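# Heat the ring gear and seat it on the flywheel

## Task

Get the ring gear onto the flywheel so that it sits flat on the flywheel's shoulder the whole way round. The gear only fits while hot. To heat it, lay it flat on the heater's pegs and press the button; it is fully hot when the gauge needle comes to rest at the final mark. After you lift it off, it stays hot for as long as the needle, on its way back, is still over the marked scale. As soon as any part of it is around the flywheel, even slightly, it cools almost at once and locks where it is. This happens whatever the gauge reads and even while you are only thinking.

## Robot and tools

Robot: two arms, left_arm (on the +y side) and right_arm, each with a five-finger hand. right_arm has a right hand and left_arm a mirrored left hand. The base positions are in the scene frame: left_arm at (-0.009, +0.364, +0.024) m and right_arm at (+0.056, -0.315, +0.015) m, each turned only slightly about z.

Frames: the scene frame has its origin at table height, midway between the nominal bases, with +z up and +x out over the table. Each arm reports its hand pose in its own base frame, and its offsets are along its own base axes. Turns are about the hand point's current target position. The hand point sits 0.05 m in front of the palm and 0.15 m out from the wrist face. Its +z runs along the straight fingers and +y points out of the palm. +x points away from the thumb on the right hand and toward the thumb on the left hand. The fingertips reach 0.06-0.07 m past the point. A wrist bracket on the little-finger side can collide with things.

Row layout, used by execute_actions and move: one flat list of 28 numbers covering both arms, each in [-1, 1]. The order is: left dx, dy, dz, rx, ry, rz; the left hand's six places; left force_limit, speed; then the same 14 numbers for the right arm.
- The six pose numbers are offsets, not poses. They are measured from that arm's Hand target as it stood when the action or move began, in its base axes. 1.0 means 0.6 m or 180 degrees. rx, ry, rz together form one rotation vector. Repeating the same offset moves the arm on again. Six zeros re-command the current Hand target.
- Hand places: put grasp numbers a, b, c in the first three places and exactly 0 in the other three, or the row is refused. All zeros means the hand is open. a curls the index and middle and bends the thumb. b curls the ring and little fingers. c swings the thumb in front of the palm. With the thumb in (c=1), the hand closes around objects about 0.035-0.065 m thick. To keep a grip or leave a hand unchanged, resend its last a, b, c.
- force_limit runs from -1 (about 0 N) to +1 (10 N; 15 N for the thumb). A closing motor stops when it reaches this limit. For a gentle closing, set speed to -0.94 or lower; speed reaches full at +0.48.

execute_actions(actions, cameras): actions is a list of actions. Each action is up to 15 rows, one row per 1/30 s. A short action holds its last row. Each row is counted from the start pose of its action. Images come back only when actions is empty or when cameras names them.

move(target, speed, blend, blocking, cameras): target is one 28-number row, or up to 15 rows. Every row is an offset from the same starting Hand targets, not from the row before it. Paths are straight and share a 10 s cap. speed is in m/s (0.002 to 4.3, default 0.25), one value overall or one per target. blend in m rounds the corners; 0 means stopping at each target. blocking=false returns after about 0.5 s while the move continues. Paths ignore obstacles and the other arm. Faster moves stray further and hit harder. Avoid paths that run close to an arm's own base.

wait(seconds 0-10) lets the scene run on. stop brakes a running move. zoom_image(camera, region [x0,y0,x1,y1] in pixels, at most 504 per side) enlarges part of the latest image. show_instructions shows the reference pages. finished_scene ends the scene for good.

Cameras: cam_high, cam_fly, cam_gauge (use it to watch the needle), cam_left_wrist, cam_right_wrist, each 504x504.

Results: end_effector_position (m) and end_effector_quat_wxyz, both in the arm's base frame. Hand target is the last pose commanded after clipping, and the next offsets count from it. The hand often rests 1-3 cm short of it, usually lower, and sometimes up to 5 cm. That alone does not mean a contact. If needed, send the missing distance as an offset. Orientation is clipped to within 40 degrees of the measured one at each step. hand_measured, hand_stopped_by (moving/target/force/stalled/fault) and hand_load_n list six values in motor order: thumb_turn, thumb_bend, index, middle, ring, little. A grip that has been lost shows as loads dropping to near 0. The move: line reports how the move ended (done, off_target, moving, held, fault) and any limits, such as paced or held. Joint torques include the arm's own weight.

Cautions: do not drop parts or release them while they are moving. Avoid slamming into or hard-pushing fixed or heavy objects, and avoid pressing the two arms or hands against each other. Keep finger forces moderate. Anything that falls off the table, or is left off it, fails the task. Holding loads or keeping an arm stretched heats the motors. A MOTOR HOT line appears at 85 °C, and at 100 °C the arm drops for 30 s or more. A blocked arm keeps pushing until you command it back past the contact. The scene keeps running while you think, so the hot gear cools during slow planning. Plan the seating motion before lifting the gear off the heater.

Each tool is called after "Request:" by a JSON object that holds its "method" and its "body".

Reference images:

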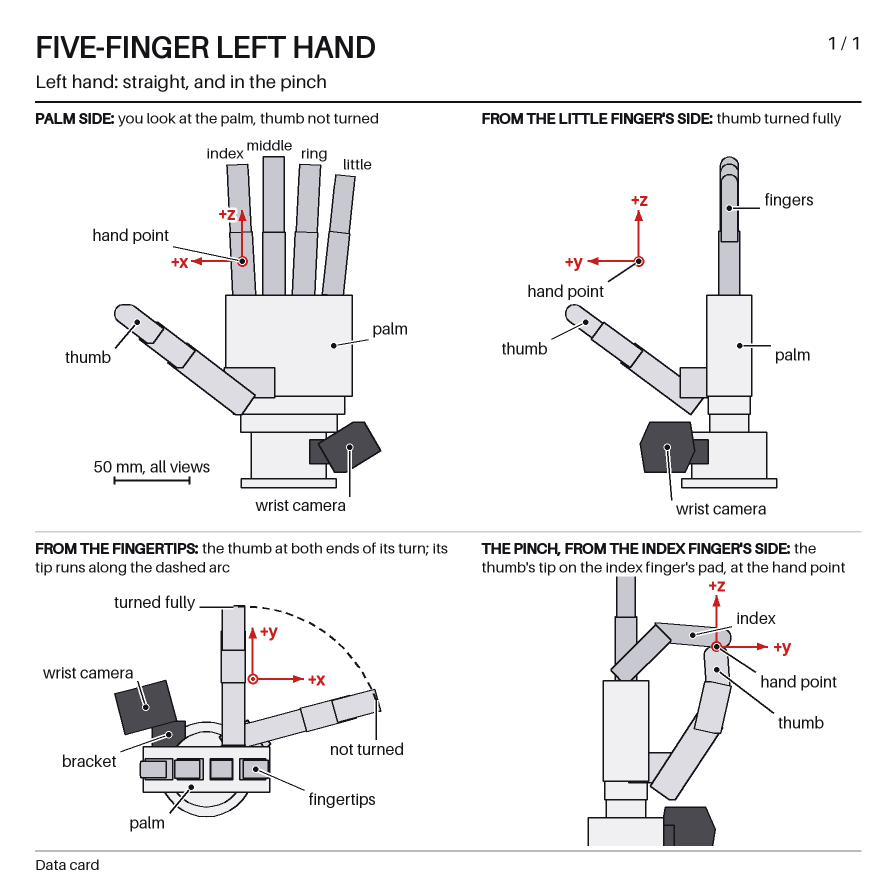

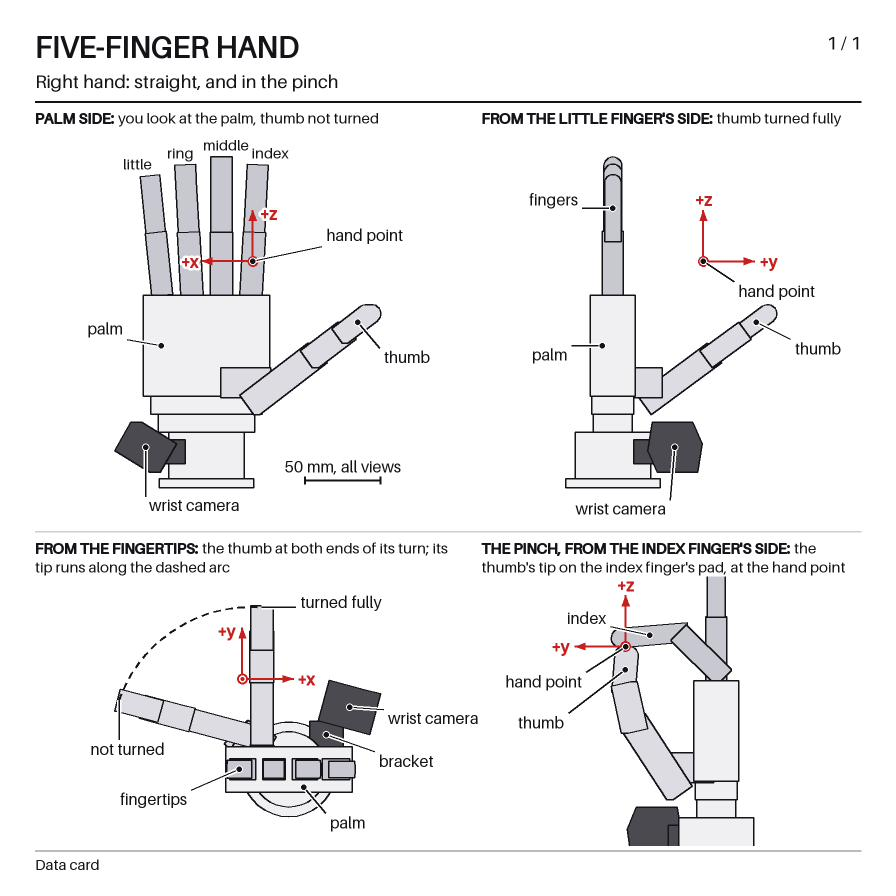

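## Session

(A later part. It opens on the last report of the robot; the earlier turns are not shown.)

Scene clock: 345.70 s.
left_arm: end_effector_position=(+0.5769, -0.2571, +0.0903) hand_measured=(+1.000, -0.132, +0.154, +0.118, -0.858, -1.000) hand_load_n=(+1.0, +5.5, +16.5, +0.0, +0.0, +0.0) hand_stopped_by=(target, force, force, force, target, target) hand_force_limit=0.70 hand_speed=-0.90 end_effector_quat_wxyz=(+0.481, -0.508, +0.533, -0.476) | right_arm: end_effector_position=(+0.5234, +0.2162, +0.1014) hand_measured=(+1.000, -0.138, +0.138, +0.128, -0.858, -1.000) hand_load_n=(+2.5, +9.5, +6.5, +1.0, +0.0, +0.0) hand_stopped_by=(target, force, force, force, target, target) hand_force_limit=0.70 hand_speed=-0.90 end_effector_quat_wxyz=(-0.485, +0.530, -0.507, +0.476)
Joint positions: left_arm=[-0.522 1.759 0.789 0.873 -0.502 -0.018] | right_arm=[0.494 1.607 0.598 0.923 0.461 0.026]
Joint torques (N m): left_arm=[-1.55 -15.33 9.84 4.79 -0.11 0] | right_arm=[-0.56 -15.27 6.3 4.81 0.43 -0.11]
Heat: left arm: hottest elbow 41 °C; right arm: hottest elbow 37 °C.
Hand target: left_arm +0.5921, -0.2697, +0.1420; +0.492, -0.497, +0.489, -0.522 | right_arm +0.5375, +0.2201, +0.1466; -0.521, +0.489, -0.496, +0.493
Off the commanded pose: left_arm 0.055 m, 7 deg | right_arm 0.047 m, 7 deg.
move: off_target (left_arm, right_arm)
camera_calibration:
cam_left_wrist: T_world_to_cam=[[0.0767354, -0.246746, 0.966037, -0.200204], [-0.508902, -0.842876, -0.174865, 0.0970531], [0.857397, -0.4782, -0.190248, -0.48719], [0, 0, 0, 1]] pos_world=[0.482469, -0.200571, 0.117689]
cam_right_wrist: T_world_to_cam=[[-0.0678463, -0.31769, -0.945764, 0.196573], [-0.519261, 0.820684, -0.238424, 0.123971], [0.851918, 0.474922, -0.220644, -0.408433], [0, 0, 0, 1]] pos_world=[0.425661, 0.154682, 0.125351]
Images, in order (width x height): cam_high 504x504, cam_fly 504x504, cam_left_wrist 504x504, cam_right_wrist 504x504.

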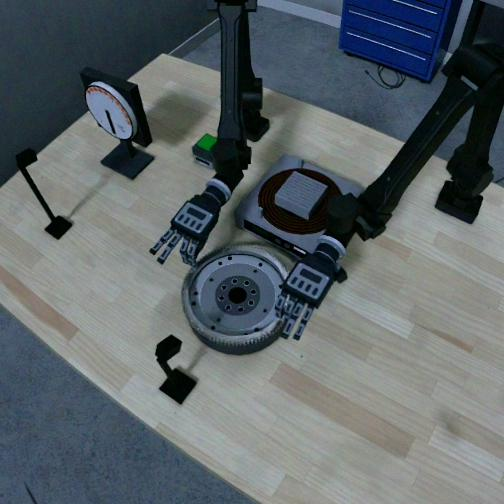

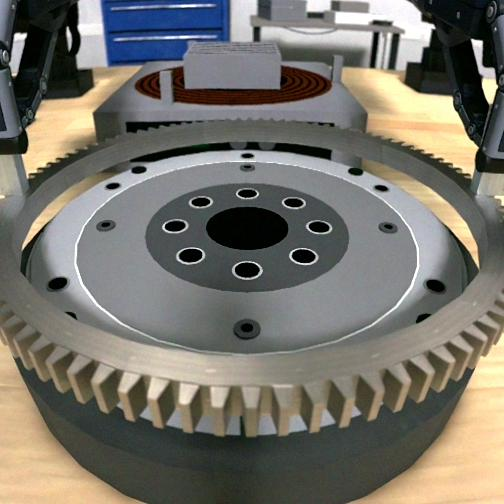

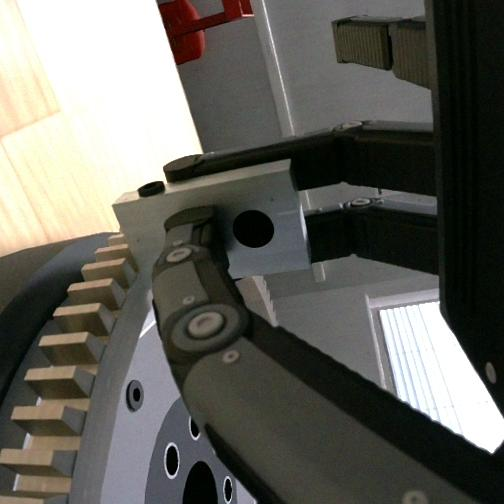

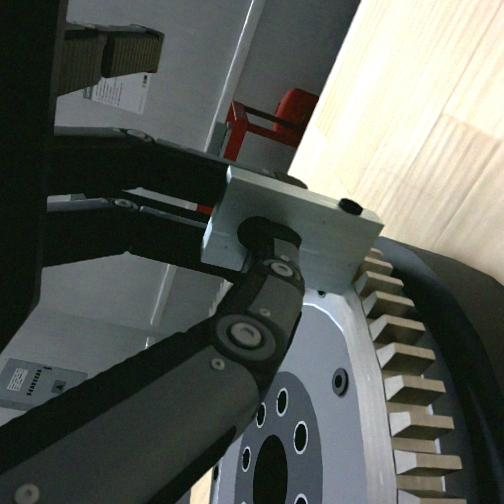

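Request:
{"method": "move", "body": {"target": [[0.0083,0,0.15,0,0,0, 0.95,0,1,0,0,0, 0.7,-0.9, 0.0083,0,0.15,0,0,0, 0.95,0,1,0,0,0, 0.7,-0.9],[-0.5227,-0.0292,0.1383,-0.0119,0.0419,0.0043, 0.95,0,1,0,0,0, 0.7,-0.9, -0.5282,0.0062,0.1423,0.0139,0.0451,-0.0038, 0.95,0,1,0,0,0, 0.7,-0.9]], "speed": 0.12, "blend": 0.02, "cameras": ["cam_high","cam_fly","cam_left_wrist","cam_right_wrist"]}}

Request:
{"method": "zoom_image", "body": {"camera": "cam_high", "region": [215, 110, 375, 270]}}

Scene clock: 372.03 s.
left_arm: end_effector_position=(+0.2792, -0.2725, +0.2009) hand_measured=(+1.000, -0.130, +0.104, +0.118, -0.858, -1.000) hand_load_n=(+0.0, +0.0, +0.0, +0.0, +0.0, +0.0) hand_stopped_by=(target, force, force, force, target, target) hand_force_limit=0.70 hand_speed=-0.90 end_effector_quat_wxyz=(-0.466, +0.537, -0.524, +0.470) | right_arm: end_effector_position=(+0.2172, +0.2119, +0.2028) hand_measured=(+1.000, -0.134, +0.138, +0.128, -0.858, -1.000) hand_load_n=(+0.0, +0.5, +0.0, +0.0, +0.0, +0.0) hand_stopped_by=(target, force, force, force, target, target) hand_force_limit=0.70 hand_speed=-0.90 end_effector_quat_wxyz=(-0.477, +0.527, -0.532, +0.459)
Joint positions: left_arm=[-1.2 0.914 0.473 0.1 -1.189 -0.334] | right_arm=[1.393 0.579 0.398 -0.394 1.343 0.587]
Joint torques (N m): left_arm=[-1.85 -3.78 13.12 2.04 -0.32 -0.11] | right_arm=[-0.85 0.56 11.18 1.58 0.77 0.22]
Heat: left arm: hottest elbow 40 °C; right arm: hottest elbow 36 °C.
Hand target: left_arm +0.2785, -0.2873, +0.2250; -0.453, +0.543, -0.507, +0.494 | right_arm +0.2206, +0.2238, +0.2319; -0.492, +0.508, -0.545, +0.449
Off the commanded pose: left_arm 0.028 m, 4 deg | right_arm 0.032 m, 3 deg.
move: off_target (left_arm, right_arm)
camera_calibration:
cam_left_wrist: T_world_to_cam=[[0.123135, -0.200341, 0.971957, -0.289492], [-0.487558, -0.865272, -0.116583, -0.0719246], [0.864364, -0.45953, -0.204224, -0.212179], [0, 0, 0, 1]] pos_world=[0.183979, -0.217734, 0.229657]
cam_right_wrist: T_world_to_cam=[[-0.118856, -0.282398, -0.951906, 0.275208], [-0.511849, 0.838926, -0.184971, -0.0236551], [0.850814, 0.465247, -0.244256, -0.11616], [0, 0, 0, 1]] pos_world=[0.119432, 0.151606, 0.229224]
Images, in order (width x height): cam_high 504x504, cam_fly 504x504, cam_left_wrist 504x504, cam_right_wrist 504x504.

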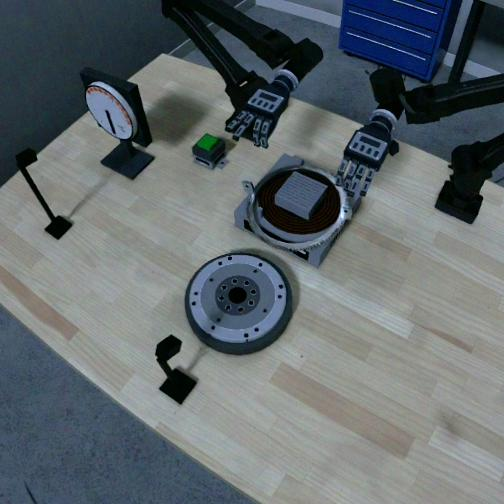

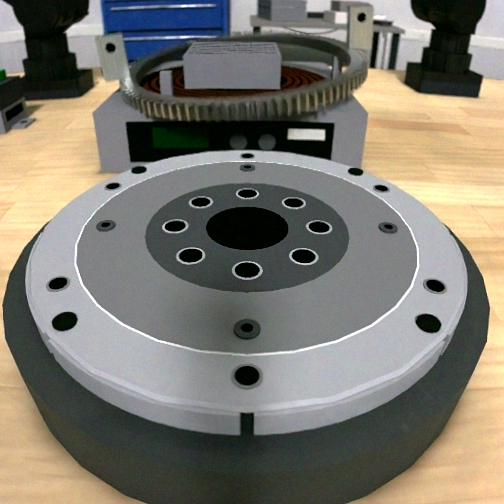

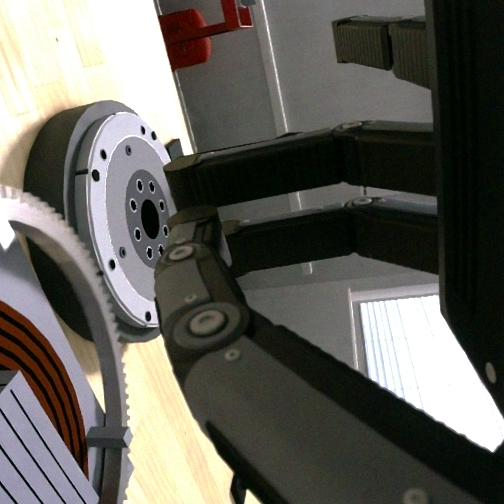

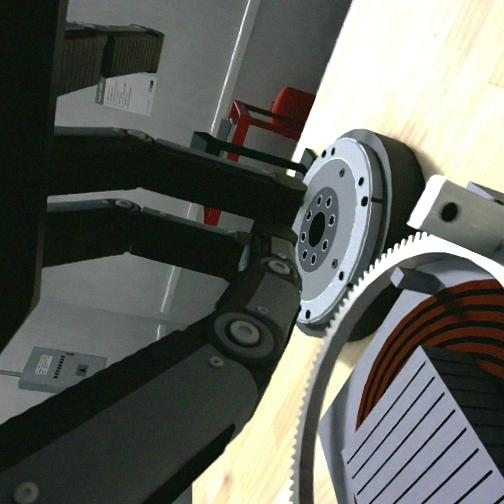

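Scaled by 3.150 from the camera's 504x504 image, which has a finer 720x720 frame.

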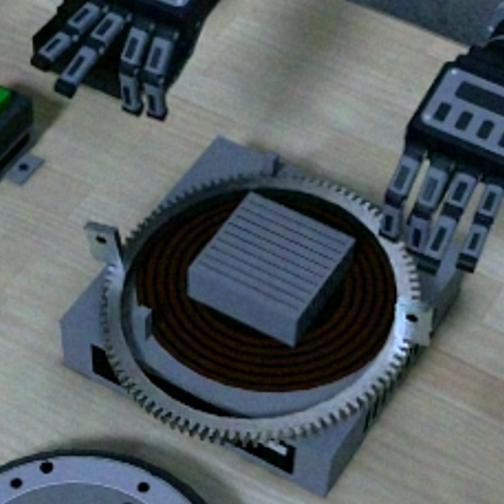

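Request:
{"method": "execute_actions", "body": {"actions": []}}

Scene clock: 378.30 s.
left_arm: end_effector_position=(+0.2792, -0.2725, +0.2009) hand_measured=(+1.000, -0.130, +0.104, +0.118, -0.858, -1.000) hand_load_n=(+0.0, +0.0, +0.0, +0.0, +0.0, +0.0) hand_stopped_by=(target, force, force, force, target, target) hand_force_limit=0.70 hand_speed=-0.90 end_effector_quat_wxyz=(-0.466, +0.537, -0.524, +0.470) | right_arm: end_effector_position=(+0.2172, +0.2119, +0.2028) hand_measured=(+1.000, -0.134, +0.138, +0.128, -0.858, -1.000) hand_load_n=(+0.5, +0.0, +0.0, +0.0, +0.0, +0.0) hand_stopped_by=(target, force, force, force, target, target) hand_force_limit=0.70 hand_speed=-0.90 end_effector_quat_wxyz=(-0.477, +0.527, -0.532, +0.459)
Joint positions: left_arm=[-1.2 0.914 0.473 0.1 -1.189 -0.334] | right_arm=[1.393 0.579 0.398 -0.394 1.343 0.587]
Joint velocities: within noise
Joint torques (N m): left_arm=[-1.9 -3.6 13.22 2.04 -0.32 -0.11] | right_arm=[0.67 -0.15 11.22 1.37 0.79 0.11]
Motor temperatures (°C): left_arm=[31 33 41 28 31 27] | right_arm=[27 27 37 29 30 30]
Heat: left arm: hottest elbow 41 °C; right arm: hottest elbow 37 °C.
Hand target: left_arm +0.2785, -0.2873, +0.2250; -0.453, +0.543, -0.507, +0.494 | right_arm +0.2206, +0.2238, +0.2319; -0.492, +0.508, -0.545, +0.449
Off the commanded pose: left_arm 0.028 m, 4 deg | right_arm 0.032 m, 3 deg.
camera_calibration:
cam_left_wrist: T_world_to_cam=[[0.123135, -0.200341, 0.971957, -0.289492], [-0.487558, -0.865272, -0.116583, -0.0719246], [0.864364, -0.45953, -0.204224, -0.212179], [0, 0, 0, 1]] pos_world=[0.183979, -0.217734, 0.229657]
cam_right_wrist: T_world_to_cam=[[-0.118856, -0.282398, -0.951906, 0.275208], [-0.511849, 0.838926, -0.184971, -0.0236551], [0.850814, 0.465247, -0.244256, -0.11616], [0, 0, 0, 1]] pos_world=[0.119432, 0.151606, 0.229224]

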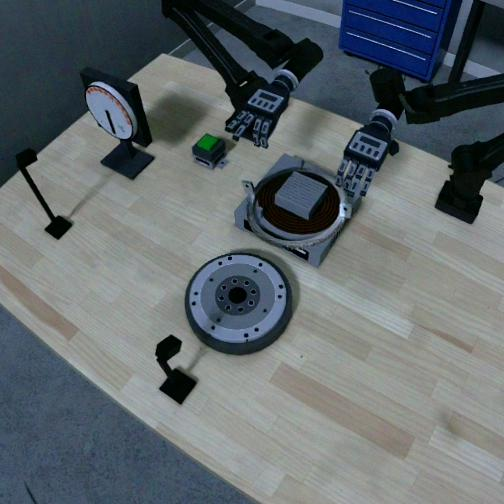

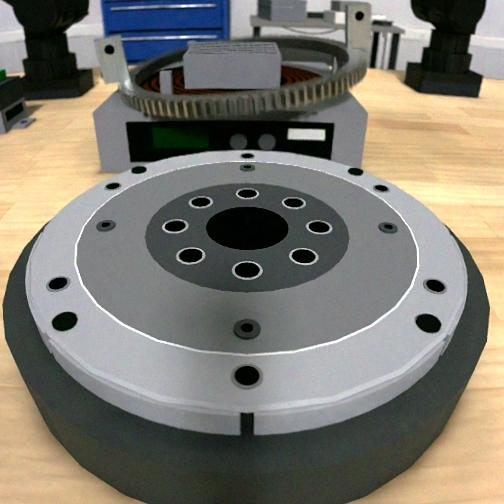

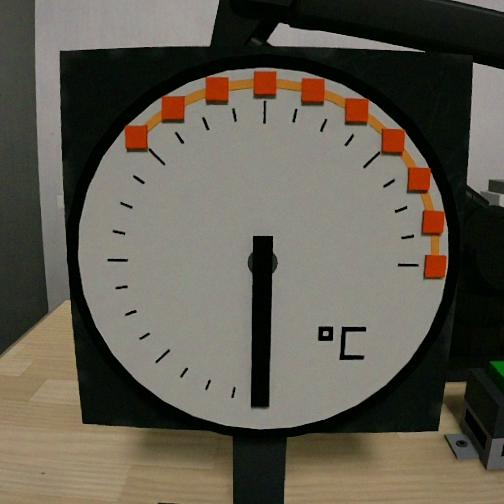

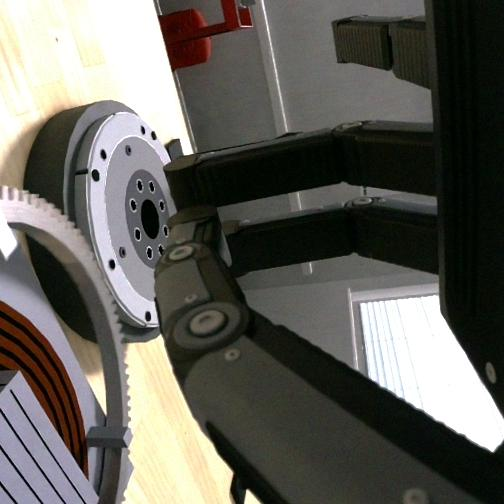

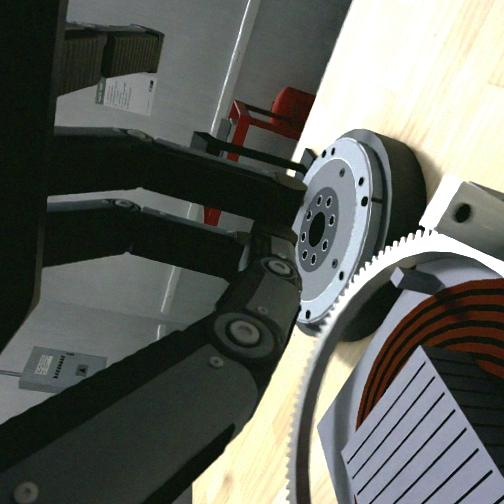

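Request:
{"method": "zoom_image", "body": {"camera": "cam_fly", "region": [80, 20, 400, 180]}}

Request:
{"method": "zoom_image", "body": {"camera": "cam_high", "region": [220, 140, 380, 280]}}

Request:
{"method": "zoom_image", "body": {"camera": "cam_left_wrist", "region": [0, 180, 240, 504]}}

Request:
{"method": "zoom_image", "body": {"camera": "cam_right_wrist", "region": [250, 160, 504, 504]}}

Scaled by 1.575 from the camera's 504x504 image, which has a finer 720x720 frame.

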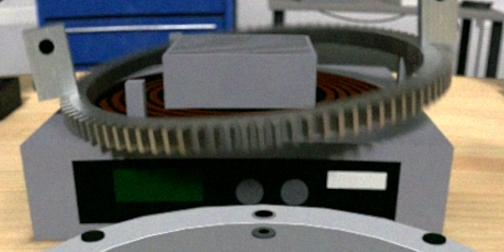

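Scaled by 3.150 from the camera's 504x504 image, which has a finer 720x720 frame.

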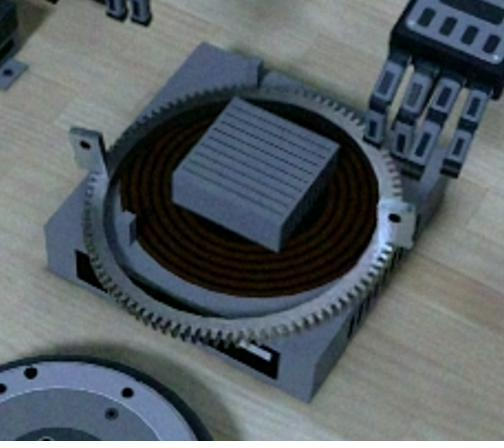

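Scaled by 1.556 from the camera's 504x504 image, which has a finer 720x720 frame.

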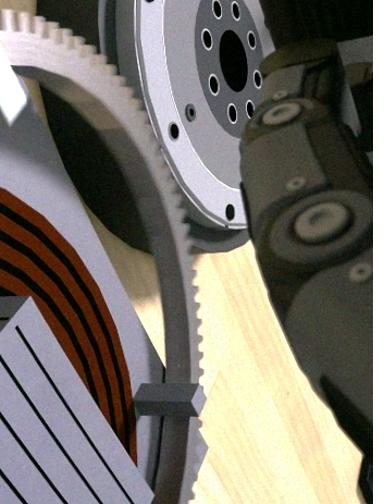

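Scaled by 1.465 from the camera's 504x504 image, which has a finer 720x720 frame.

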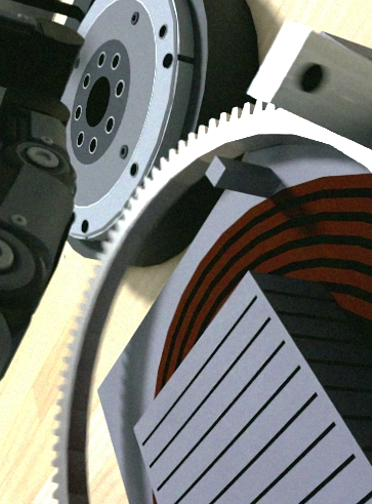

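Request:
{"method": "move", "body": {"target": [-0.1, 0, 0.0, 0, 0, 0, 0.3, 0, 1, 0, 0, 0, 0.7, -0.6, -0.1, 0, 0.0, 0, 0, 0, 0.3, 0, 1, 0, 0, 0, 0.7, -0.6], "speed": 0.15, "cameras": ["cam_left_wrist", "cam_right_wrist", "cam_fly"]}}

Scene clock: 385.53 s.
left_arm: end_effector_position=(+0.2169, -0.2737, +0.2006) hand_measured=(+1.000, -0.426, -0.400, -0.550, -0.956, -1.000) hand_load_n=(+0.0, +0.0, +0.0, +0.0, +0.0, +0.0) hand_stopped_by=(target, target, target, target, target, target) hand_force_limit=0.70 hand_speed=-0.60 end_effector_quat_wxyz=(-0.463, +0.531, -0.523, +0.479) | right_arm: end_effector_position=(+0.1621, +0.2128, +0.2113) hand_measured=(+1.000, -0.426, -0.400, -0.550, -0.956, -1.000) hand_load_n=(+0.0, +0.0, -0.5, +0.0, +0.0, +0.0) hand_stopped_by=(target, target, target, target, target, target) hand_force_limit=0.70 hand_speed=-0.60 end_effector_quat_wxyz=(-0.485, +0.543, -0.525, +0.440)
Joint positions: left_arm=[-1.441 0.862 0.504 -0.329 -1.393 -0.703] | right_arm=[1.688 0.852 0.606 -1.666 1.42 1.948]
Joint torques (N m): left_arm=[-1.26 -2.08 14.53 1.07 -0.64 -0.11] | right_arm=[-0.91 -1.49 9.47 -0.28 0.72 0.13]
Heat: left arm: hottest elbow 41 °C; right arm: hottest elbow 38 °C.
Hand target: left_arm +0.2185, -0.2873, +0.2250; -0.453, +0.543, -0.507, +0.494 | right_arm +0.1606, +0.2238, +0.2319; -0.492, +0.508, -0.545, +0.449
Off the commanded pose: left_arm 0.028 m, 3 deg | right_arm 0.023 m, 5 deg.
joint sent to its limit (right arm) — joint 4 (wrist pitch), lower limit. The joint targets are off in position and orientation.
move: off_target (left_arm, right_arm)
camera_calibration:
cam_left_wrist: T_world_to_cam=[[0.107986, -0.194456, 0.974949, -0.277519], [-0.50001, -0.858243, -0.115797, -0.0989424], [0.859261, -0.47498, -0.189909, -0.165], [0, 0, 0, 1]] pos_world=[0.122274, -0.217253, 0.227774]
cam_right_wrist: T_world_to_cam=[[-0.123078, -0.282159, -0.95144, 0.277546], [-0.557005, 0.813115, -0.169083, -0.0415915], [0.821339, 0.509146, -0.257241, -0.0693957], [0, 0, 0, 1]] pos_world=[0.0679906, 0.147463, 0.239185]
Images, in order (width x height): cam_fly 504x504, cam_left_wrist 504x504, cam_right_wrist 504x504.

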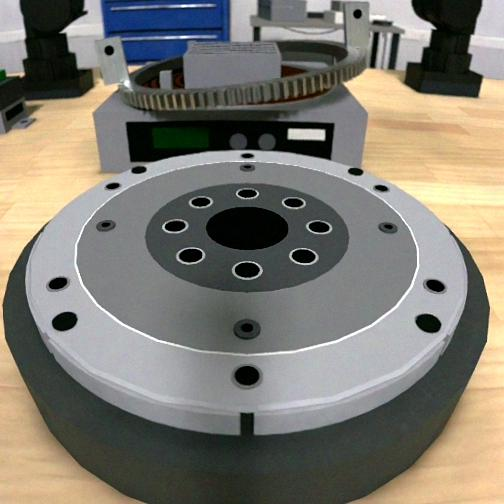

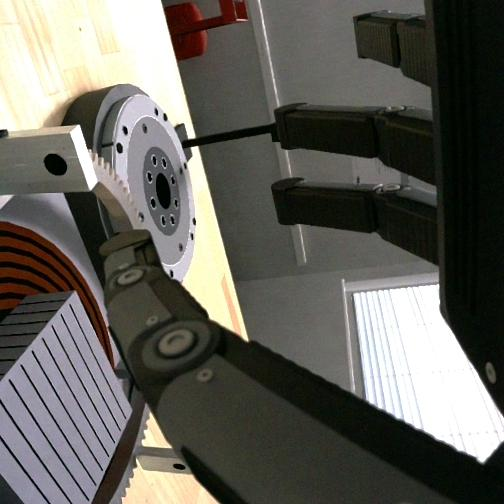

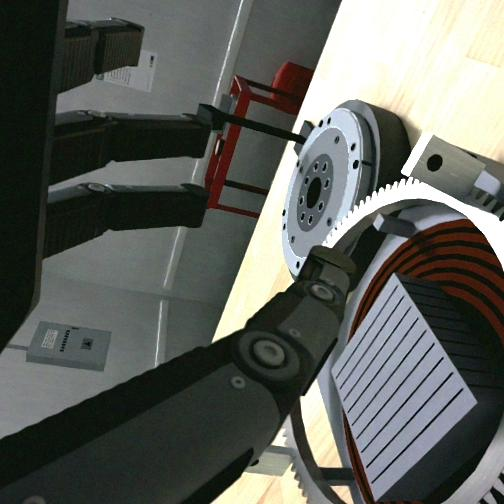

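Request:
{"method": "zoom_image", "body": {"camera": "cam_left_wrist", "region": [0, 100, 160, 230]}}

Request:
{"method": "zoom_image", "body": {"camera": "cam_right_wrist", "region": [364, 110, 504, 240]}}

Request:
{"method": "zoom_image", "body": {"camera": "cam_fly", "region": [60, 0, 220, 120]}}

Request:
{"method": "zoom_image", "body": {"camera": "cam_fly", "region": [240, 0, 400, 120]}}

Scaled by 3.150 from the camera's 504x504 image, which has a finer 720x720 frame.

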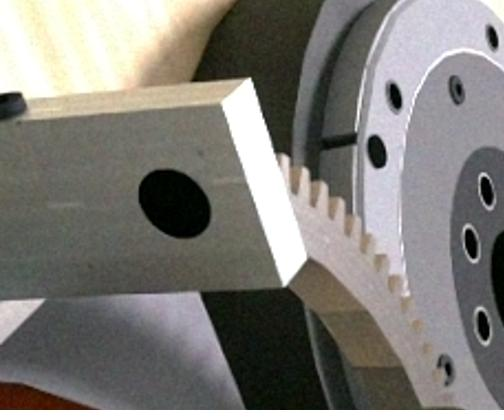

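Scaled by 3.600 from the camera's 504x504 image, which has a finer 720x720 frame.

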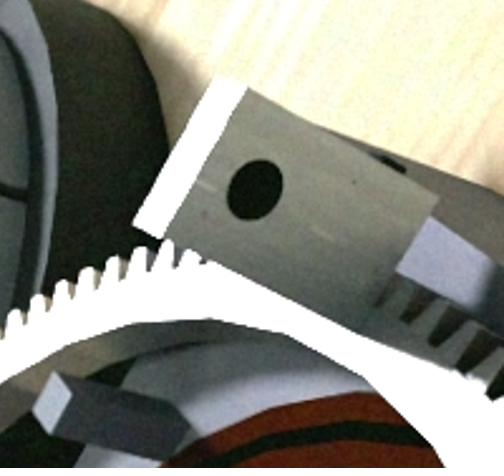

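Scaled by 3.150 from the camera's 504x504 image, which has a finer 720x720 frame.

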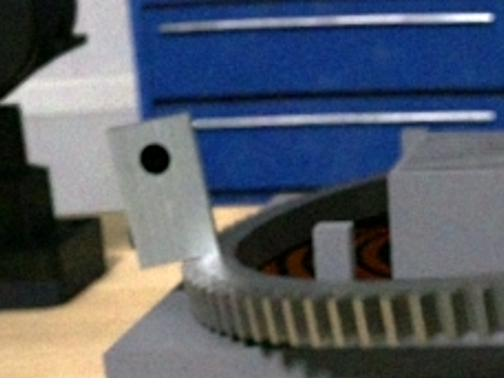

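Scaled by 3.150 from the camera's 504x504 image, which has a finer 720x720 frame.

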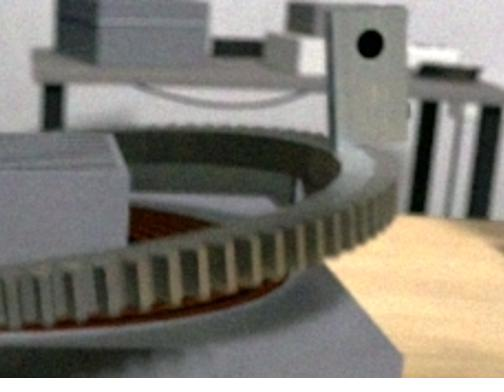

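Request:
{"method": "move", "body": {"target": [0.0275, 0.0288, -0.05, 0.0228, 0.0245, 0.0471, 0.3, 0, 1, 0, 0, 0, 0.7, -0.6, 0.1023, -0.028, -0.1115, -0.027, 0.0178, 0.0479, 0.3, 0, 1, 0, 0, 0, 0.7, -0.6], "speed": 0.15, "cameras": ["cam_left_wrist", "cam_right_wrist", "cam_fly"]}}

Request:
{"method": "zoom_image", "body": {"camera": "cam_left_wrist", "region": [0, 100, 160, 230]}}

Request:
{"method": "zoom_image", "body": {"camera": "cam_right_wrist", "region": [364, 90, 504, 230]}}

Scene clock: 406.07 s.
left_arm: end_effector_position=(+0.2284, -0.2574, +0.1768) hand_measured=(+1.000, -0.426, -0.400, -0.550, -0.956, -1.000) hand_load_n=(+0.0, +0.5, +0.0, +0.0, +0.0, +0.0) hand_stopped_by=(target, target, target, target, target, target) hand_force_limit=0.70 hand_speed=-0.60 end_effector_quat_wxyz=(-0.494, +0.568, -0.516, +0.409) | right_arm: end_effector_position=(+0.2204, +0.2062, +0.1606) hand_measured=(+1.000, -0.426, -0.400, -0.550, -0.956, -1.000) hand_load_n=(+0.0, +0.0, +0.0, +0.0, +0.0, -0.5) hand_stopped_by=(target, target, target, target, target, target) hand_force_limit=0.70 hand_speed=-0.60 end_effector_quat_wxyz=(-0.483, +0.584, -0.501, +0.418)
Joint positions: left_arm=[-1.391 1.049 0.65 -0.961 -1.388 -1.309] | right_arm=[1.269 0.469 0.265 -0.203 1.087 0.36]
Joint torques (N m): left_arm=[0.21 -3.66 13.38 0.39 -0.71 -0.1] | right_arm=[-0.38 0.21 7.16 2.52 0.33 -0.25]
Heat: left arm: hottest elbow 41 °C; right arm: hottest elbow 38 °C.
Hand target: left_arm +0.2350, -0.2700, +0.1950; -0.487, +0.581, -0.500, +0.419 | right_arm +0.2220, +0.2070, +0.1650; -0.487, +0.581, -0.499, +0.419
Off the commanded pose: left_arm 0.023 m, 3 deg | right_arm 0.005 m, 1 deg.
move: off_target (left_arm)
camera_calibration:
cam_left_wrist: T_world_to_cam=[[0.206225, -0.236701, 0.949444, -0.281276], [-0.385281, -0.911562, -0.143571, -0.11686], [0.899461, -0.336195, -0.279184, -0.129326], [0, 0, 0, 1]] pos_world=[0.129306, -0.216582, 0.214172]
cam_right_wrist: T_world_to_cam=[[-0.132782, -0.330332, -0.934478, 0.243947], [-0.632498, 0.754136, -0.176709, 0.0176801], [0.763096, 0.567592, -0.30907, -0.117896], [0, 0, 0, 1]] pos_world=[0.13354, 0.134167, 0.194649]
Images, in order (width x height): cam_fly 504x504, cam_left_wrist 504x504, cam_right_wrist 504x504.

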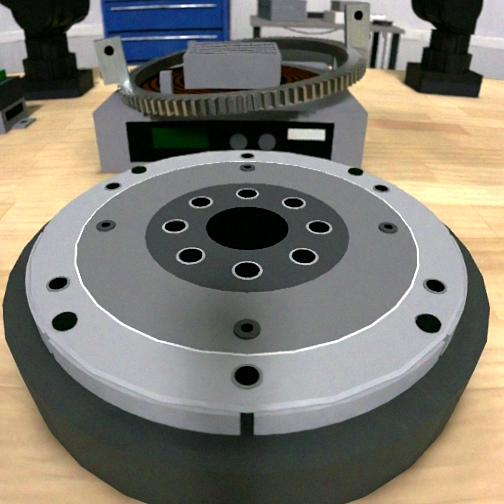

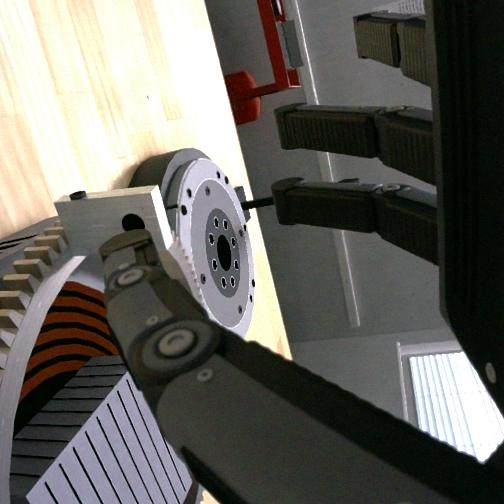

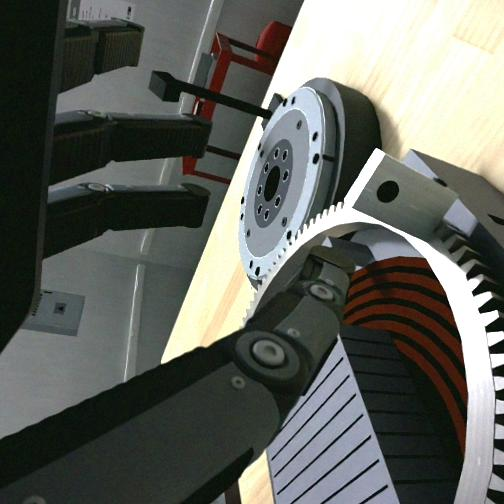

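Scaled by 3.150 from the camera's 504x504 image, which has a finer 720x720 frame.

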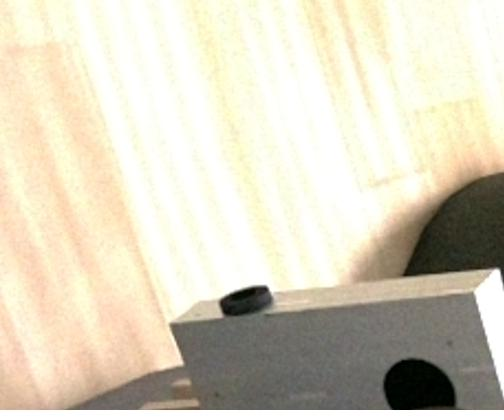

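Scaled by 3.600 from the camera's 504x504 image, which has a finer 720x720 frame.

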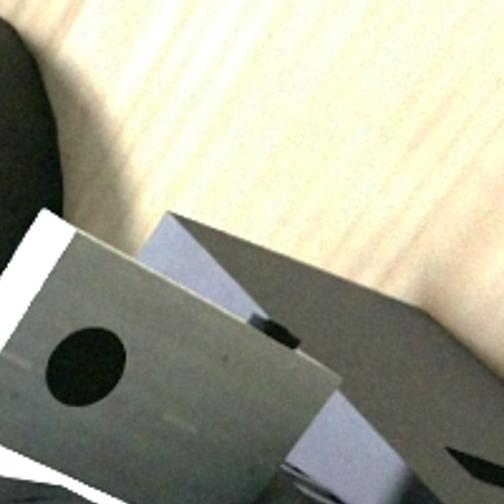

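Request:
{"method": "zoom_image", "body": {"camera": "cam_left_wrist", "region": [40, 170, 200, 300]}}

Request:
{"method": "zoom_image", "body": {"camera": "cam_right_wrist", "region": [320, 130, 480, 260]}}

Scaled by 3.150 from the camera's 504x504 image, which has a finer 720x720 frame.

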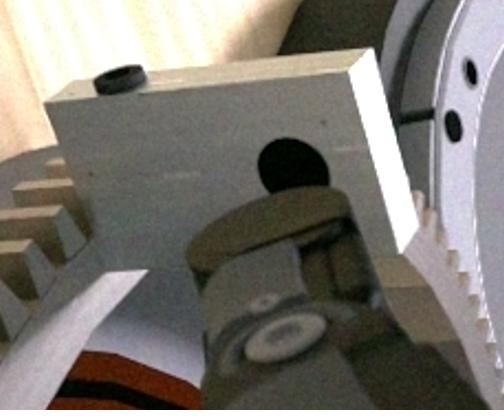

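Scaled by 3.150 from the camera's 504x504 image, which has a finer 720x720 frame.

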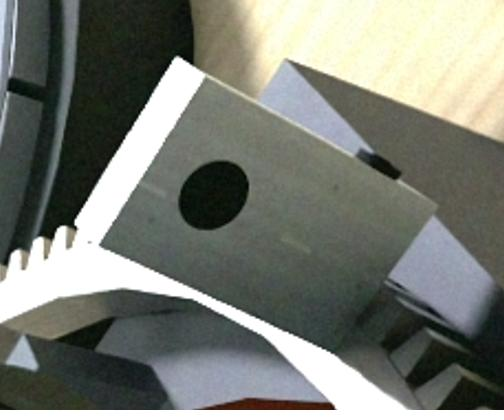

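Request:
{"method": "move", "body": {"target": [[0.09, -0.0467, -0.0417, 0, 0, 0, 0.3, 0, 1, 0, 0, 0, 0.7, -0.6, 0.0892, 0.0483, -0.0417, 0, 0, 0, 0.3, 0, 1, 0, 0, 0, 0.7, -0.6],[0.09, 0.0033, -0.0417, 0, 0, 0, 0.3, 0, 1, 0, 0, 0, 0.7, -0.6, 0.0892, -0.001, -0.0417, 0, 0, 0, 0.3, 0, 1, 0, 0, 0, 0.7, -0.6]], "speed": 0.15, "cameras": ["cam_left_wrist", "cam_right_wrist", "cam_fly"]}}

Scene clock: 417.47 s.
left_arm: end_effector_position=(+0.2859, -0.2665, +0.1641) hand_measured=(+1.000, -0.426, -0.400, -0.550, -0.956, -1.000) hand_load_n=(+0.0, +0.5, +0.0, +0.0, +0.0, +0.0) hand_stopped_by=(target, target, target, target, target, target) hand_force_limit=0.70 hand_speed=-0.60 end_effector_quat_wxyz=(-0.488, +0.579, -0.505, +0.415) | right_arm: end_effector_position=(+0.2753, +0.2060, +0.1371) hand_measured=(+1.000, -0.426, -0.400, -0.550, -0.956, -1.000) hand_load_n=(+0.0, +0.0, +0.0, +0.0, +0.0, +0.0) hand_stopped_by=(target, target, target, target, target, target) hand_force_limit=0.70 hand_speed=-0.60 end_effector_quat_wxyz=(-0.488, +0.577, -0.506, +0.416)
Joint positions: left_arm=[-1.196 1.052 0.539 -0.174 -1.282 -0.654] | right_arm=[0.974 0.661 0.208 0.192 0.811 0.205]
Joint torques (N m): left_arm=[0.32 -4.78 9.78 2.13 -0.3 0.14] | right_arm=[-0.62 -1.79 7.02 1.94 0.14 -0.26]
Heat: left arm: hottest elbow 40 °C; right arm: hottest elbow 38 °C.
Hand target: left_arm +0.2890, -0.2680, +0.1700; -0.487, +0.581, -0.500, +0.419 | right_arm +0.2755, +0.2064, +0.1400; -0.487, +0.581, -0.499, +0.419
Off the commanded pose: left_arm 0.007 m, 1 deg | right_arm 0.003 m, 1 deg.
move: done
camera_calibration:
cam_left_wrist: T_world_to_cam=[[0.207291, -0.200449, 0.957523, -0.275149], [-0.371926, -0.921435, -0.112377, -0.116454], [0.904821, -0.332833, -0.265557, -0.190519], [0, 0, 0, 1]] pos_world=[0.186109, -0.225869, 0.199781]
cam_right_wrist: T_world_to_cam=[[-0.130742, -0.312294, -0.940946, 0.225856], [-0.628311, 0.760258, -0.165023, 0.0444507], [0.766898, 0.569631, -0.295616, -0.170144], [0, 0, 0, 1]] pos_world=[0.187941, 0.133659, 0.169556]
Images, in order (width x height): cam_fly 504x504, cam_left_wrist 504x504, cam_right_wrist 504x504.

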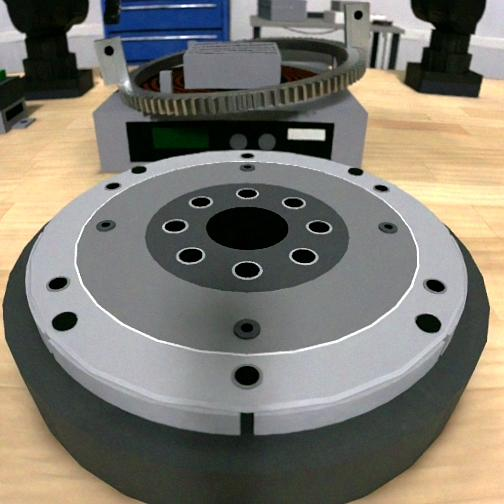

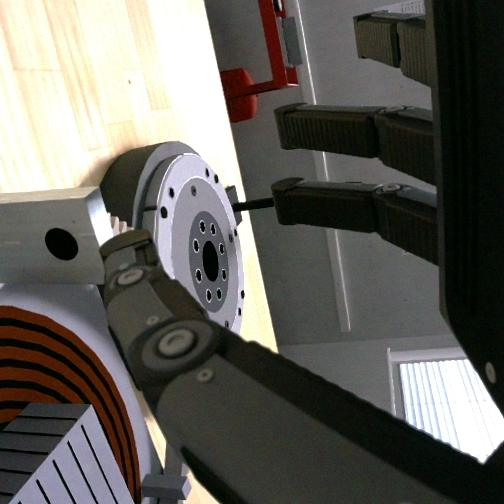

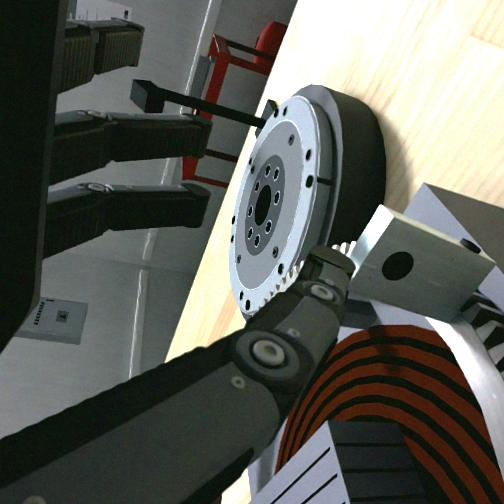

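Request:
{"method": "zoom_image", "body": {"camera": "cam_left_wrist", "region": [0, 170, 160, 300]}}

Request:
{"method": "zoom_image", "body": {"camera": "cam_right_wrist", "region": [330, 180, 490, 310]}}

Request:
{"method": "zoom_image", "body": {"camera": "cam_fly", "region": [60, 0, 160, 100]}}

Request:
{"method": "zoom_image", "body": {"camera": "cam_fly", "region": [300, 0, 400, 100]}}

Scaled by 3.150 from the camera's 504x504 image, which has a finer 720x720 frame.

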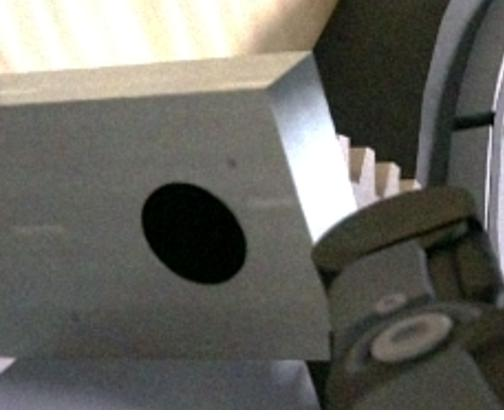

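Scaled by 3.150 from the camera's 504x504 image, which has a finer 720x720 frame.

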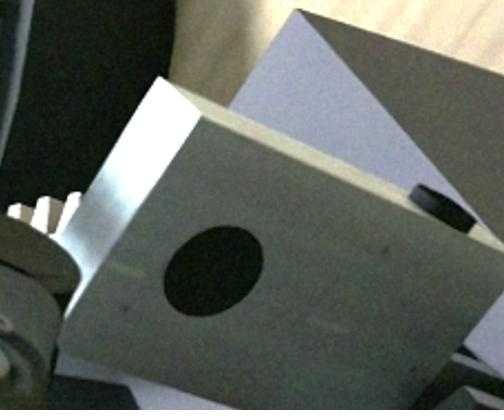

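Scaled by 5.040 from the camera's 504x504 image, which has a finer 720x720 frame.

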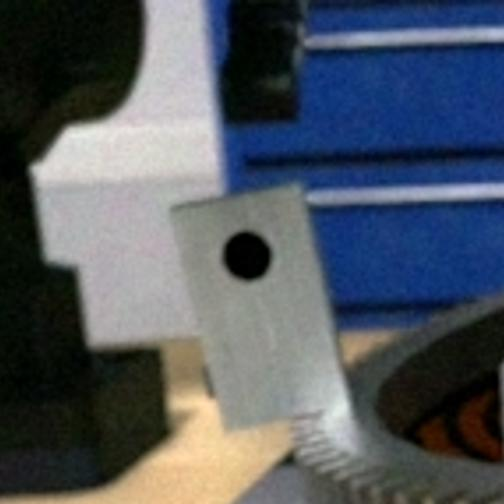

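Scaled by 5.040 from the camera's 504x504 image, which has a finer 720x720 frame.

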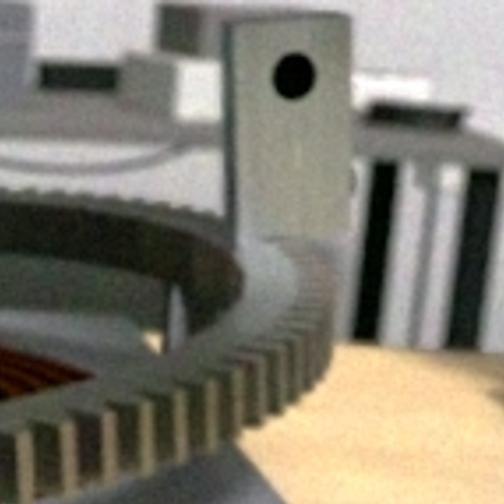

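Request:
{"method": "move", "body": {"target": [0, 0.0025, -0.0842, 0, 0, 0, 0.3, 0, 1, 0, 0, 0, 0.7, -0.6, 0, -0.0027, -0.0897, 0, 0, 0, 0.3, 0, 1, 0, 0, 0, 0.7, -0.6], "speed": 0.08, "cameras": ["cam_left_wrist", "cam_right_wrist", "cam_fly"]}}

Request:
{"method": "zoom_image", "body": {"camera": "cam_fly", "region": [60, 0, 160, 100]}}

Request:
{"method": "zoom_image", "body": {"camera": "cam_fly", "region": [300, 0, 400, 100]}}

Scene clock: 425.40 s.
left_arm: end_effector_position=(+0.2852, -0.2652, +0.1165) hand_measured=(+1.000, -0.426, -0.400, -0.550, -0.956, -1.000) hand_load_n=(+0.0, +0.0, +0.0, +0.0, +0.0, +0.0) hand_stopped_by=(target, target, target, target, target, target) hand_force_limit=0.70 hand_speed=-0.60 end_effector_quat_wxyz=(-0.486, +0.580, -0.503, +0.418) | right_arm: end_effector_position=(+0.2731, +0.2054, +0.0828) hand_measured=(+1.000, -0.426, -0.400, -0.550, -0.956, -1.000) hand_load_n=(+0.0, +0.0, +0.0, +0.0, +0.0, +0.0) hand_stopped_by=(target, target, target, target, target, target) hand_force_limit=0.70 hand_speed=-0.60 end_effector_quat_wxyz=(-0.485, +0.583, -0.503, +0.414)
Joint positions: left_arm=[-1.196 1.158 0.452 0.031 -1.281 -0.65] | right_arm=[0.976 0.889 0.107 0.509 0.805 0.203]
Joint torques (N m): left_arm=[0.32 -4.72 8.68 2.15 -0.31 0.12] | right_arm=[-0.56 -1.08 5.48 3.08 0.21 -0.21]
Heat: left arm: hottest elbow 40 °C; right arm: hottest elbow 37 °C.
Hand target: left_arm +0.2890, -0.2665, +0.1194; -0.487, +0.581, -0.500, +0.419 | right_arm +0.2755, +0.2048, +0.0862; -0.487, +0.581, -0.499, +0.419
Off the commanded pose: left_arm 0.005 m, 0 deg | right_arm 0.004 m, 1 deg.
move: done
camera_calibration:
cam_left_wrist: T_world_to_cam=[[0.204076, -0.193798, 0.959581, -0.226721], [-0.373482, -0.921483, -0.106674, -0.121061], [0.904911, -0.336617, -0.260433, -0.203727], [0, 0, 0, 1]] pos_world=[0.185409, -0.224072, 0.151586]
cam_right_wrist: T_world_to_cam=[[-0.135807, -0.323417, -0.93646, 0.17763], [-0.635509, 0.753573, -0.168092, 0.0382043], [0.760055, 0.572301, -0.307875, -0.181881], [0, 0, 0, 1]] pos_world=[0.186642, 0.13275, 0.116768]
Images, in order (width x height): cam_fly 504x504, cam_left_wrist 504x504, cam_right_wrist 504x504.

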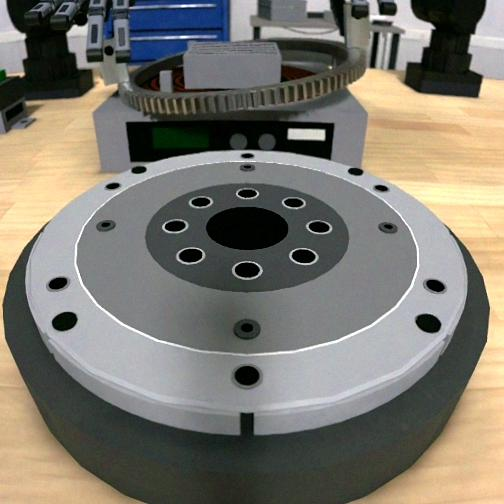

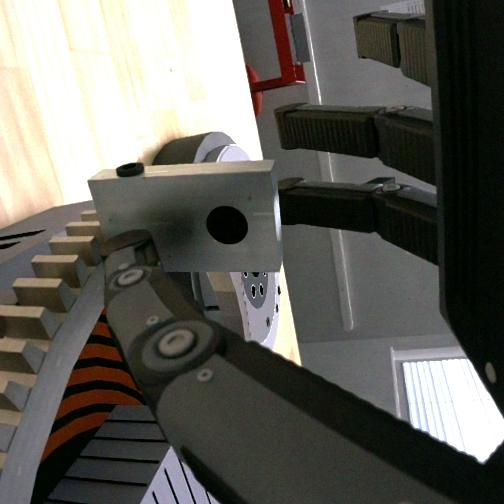

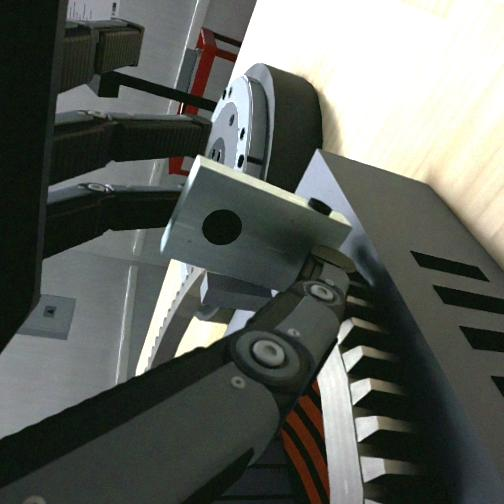

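Scaled by 5.040 from the camera's 504x504 image, which has a finer 720x720 frame.

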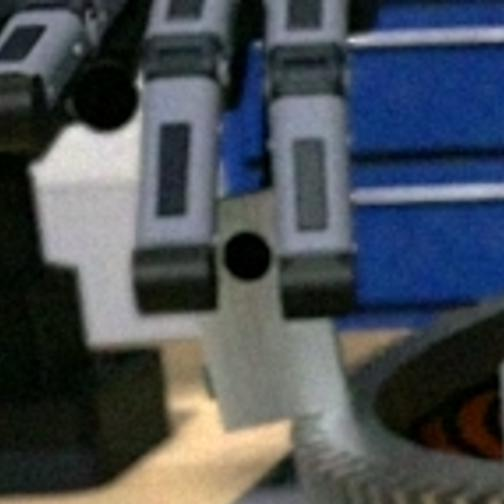

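Scaled by 5.040 from the camera's 504x504 image, which has a finer 720x720 frame.

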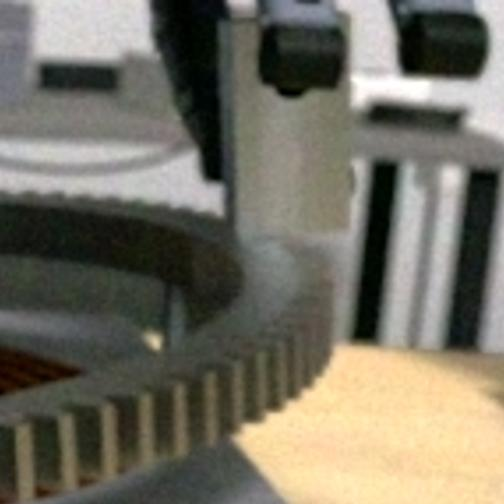

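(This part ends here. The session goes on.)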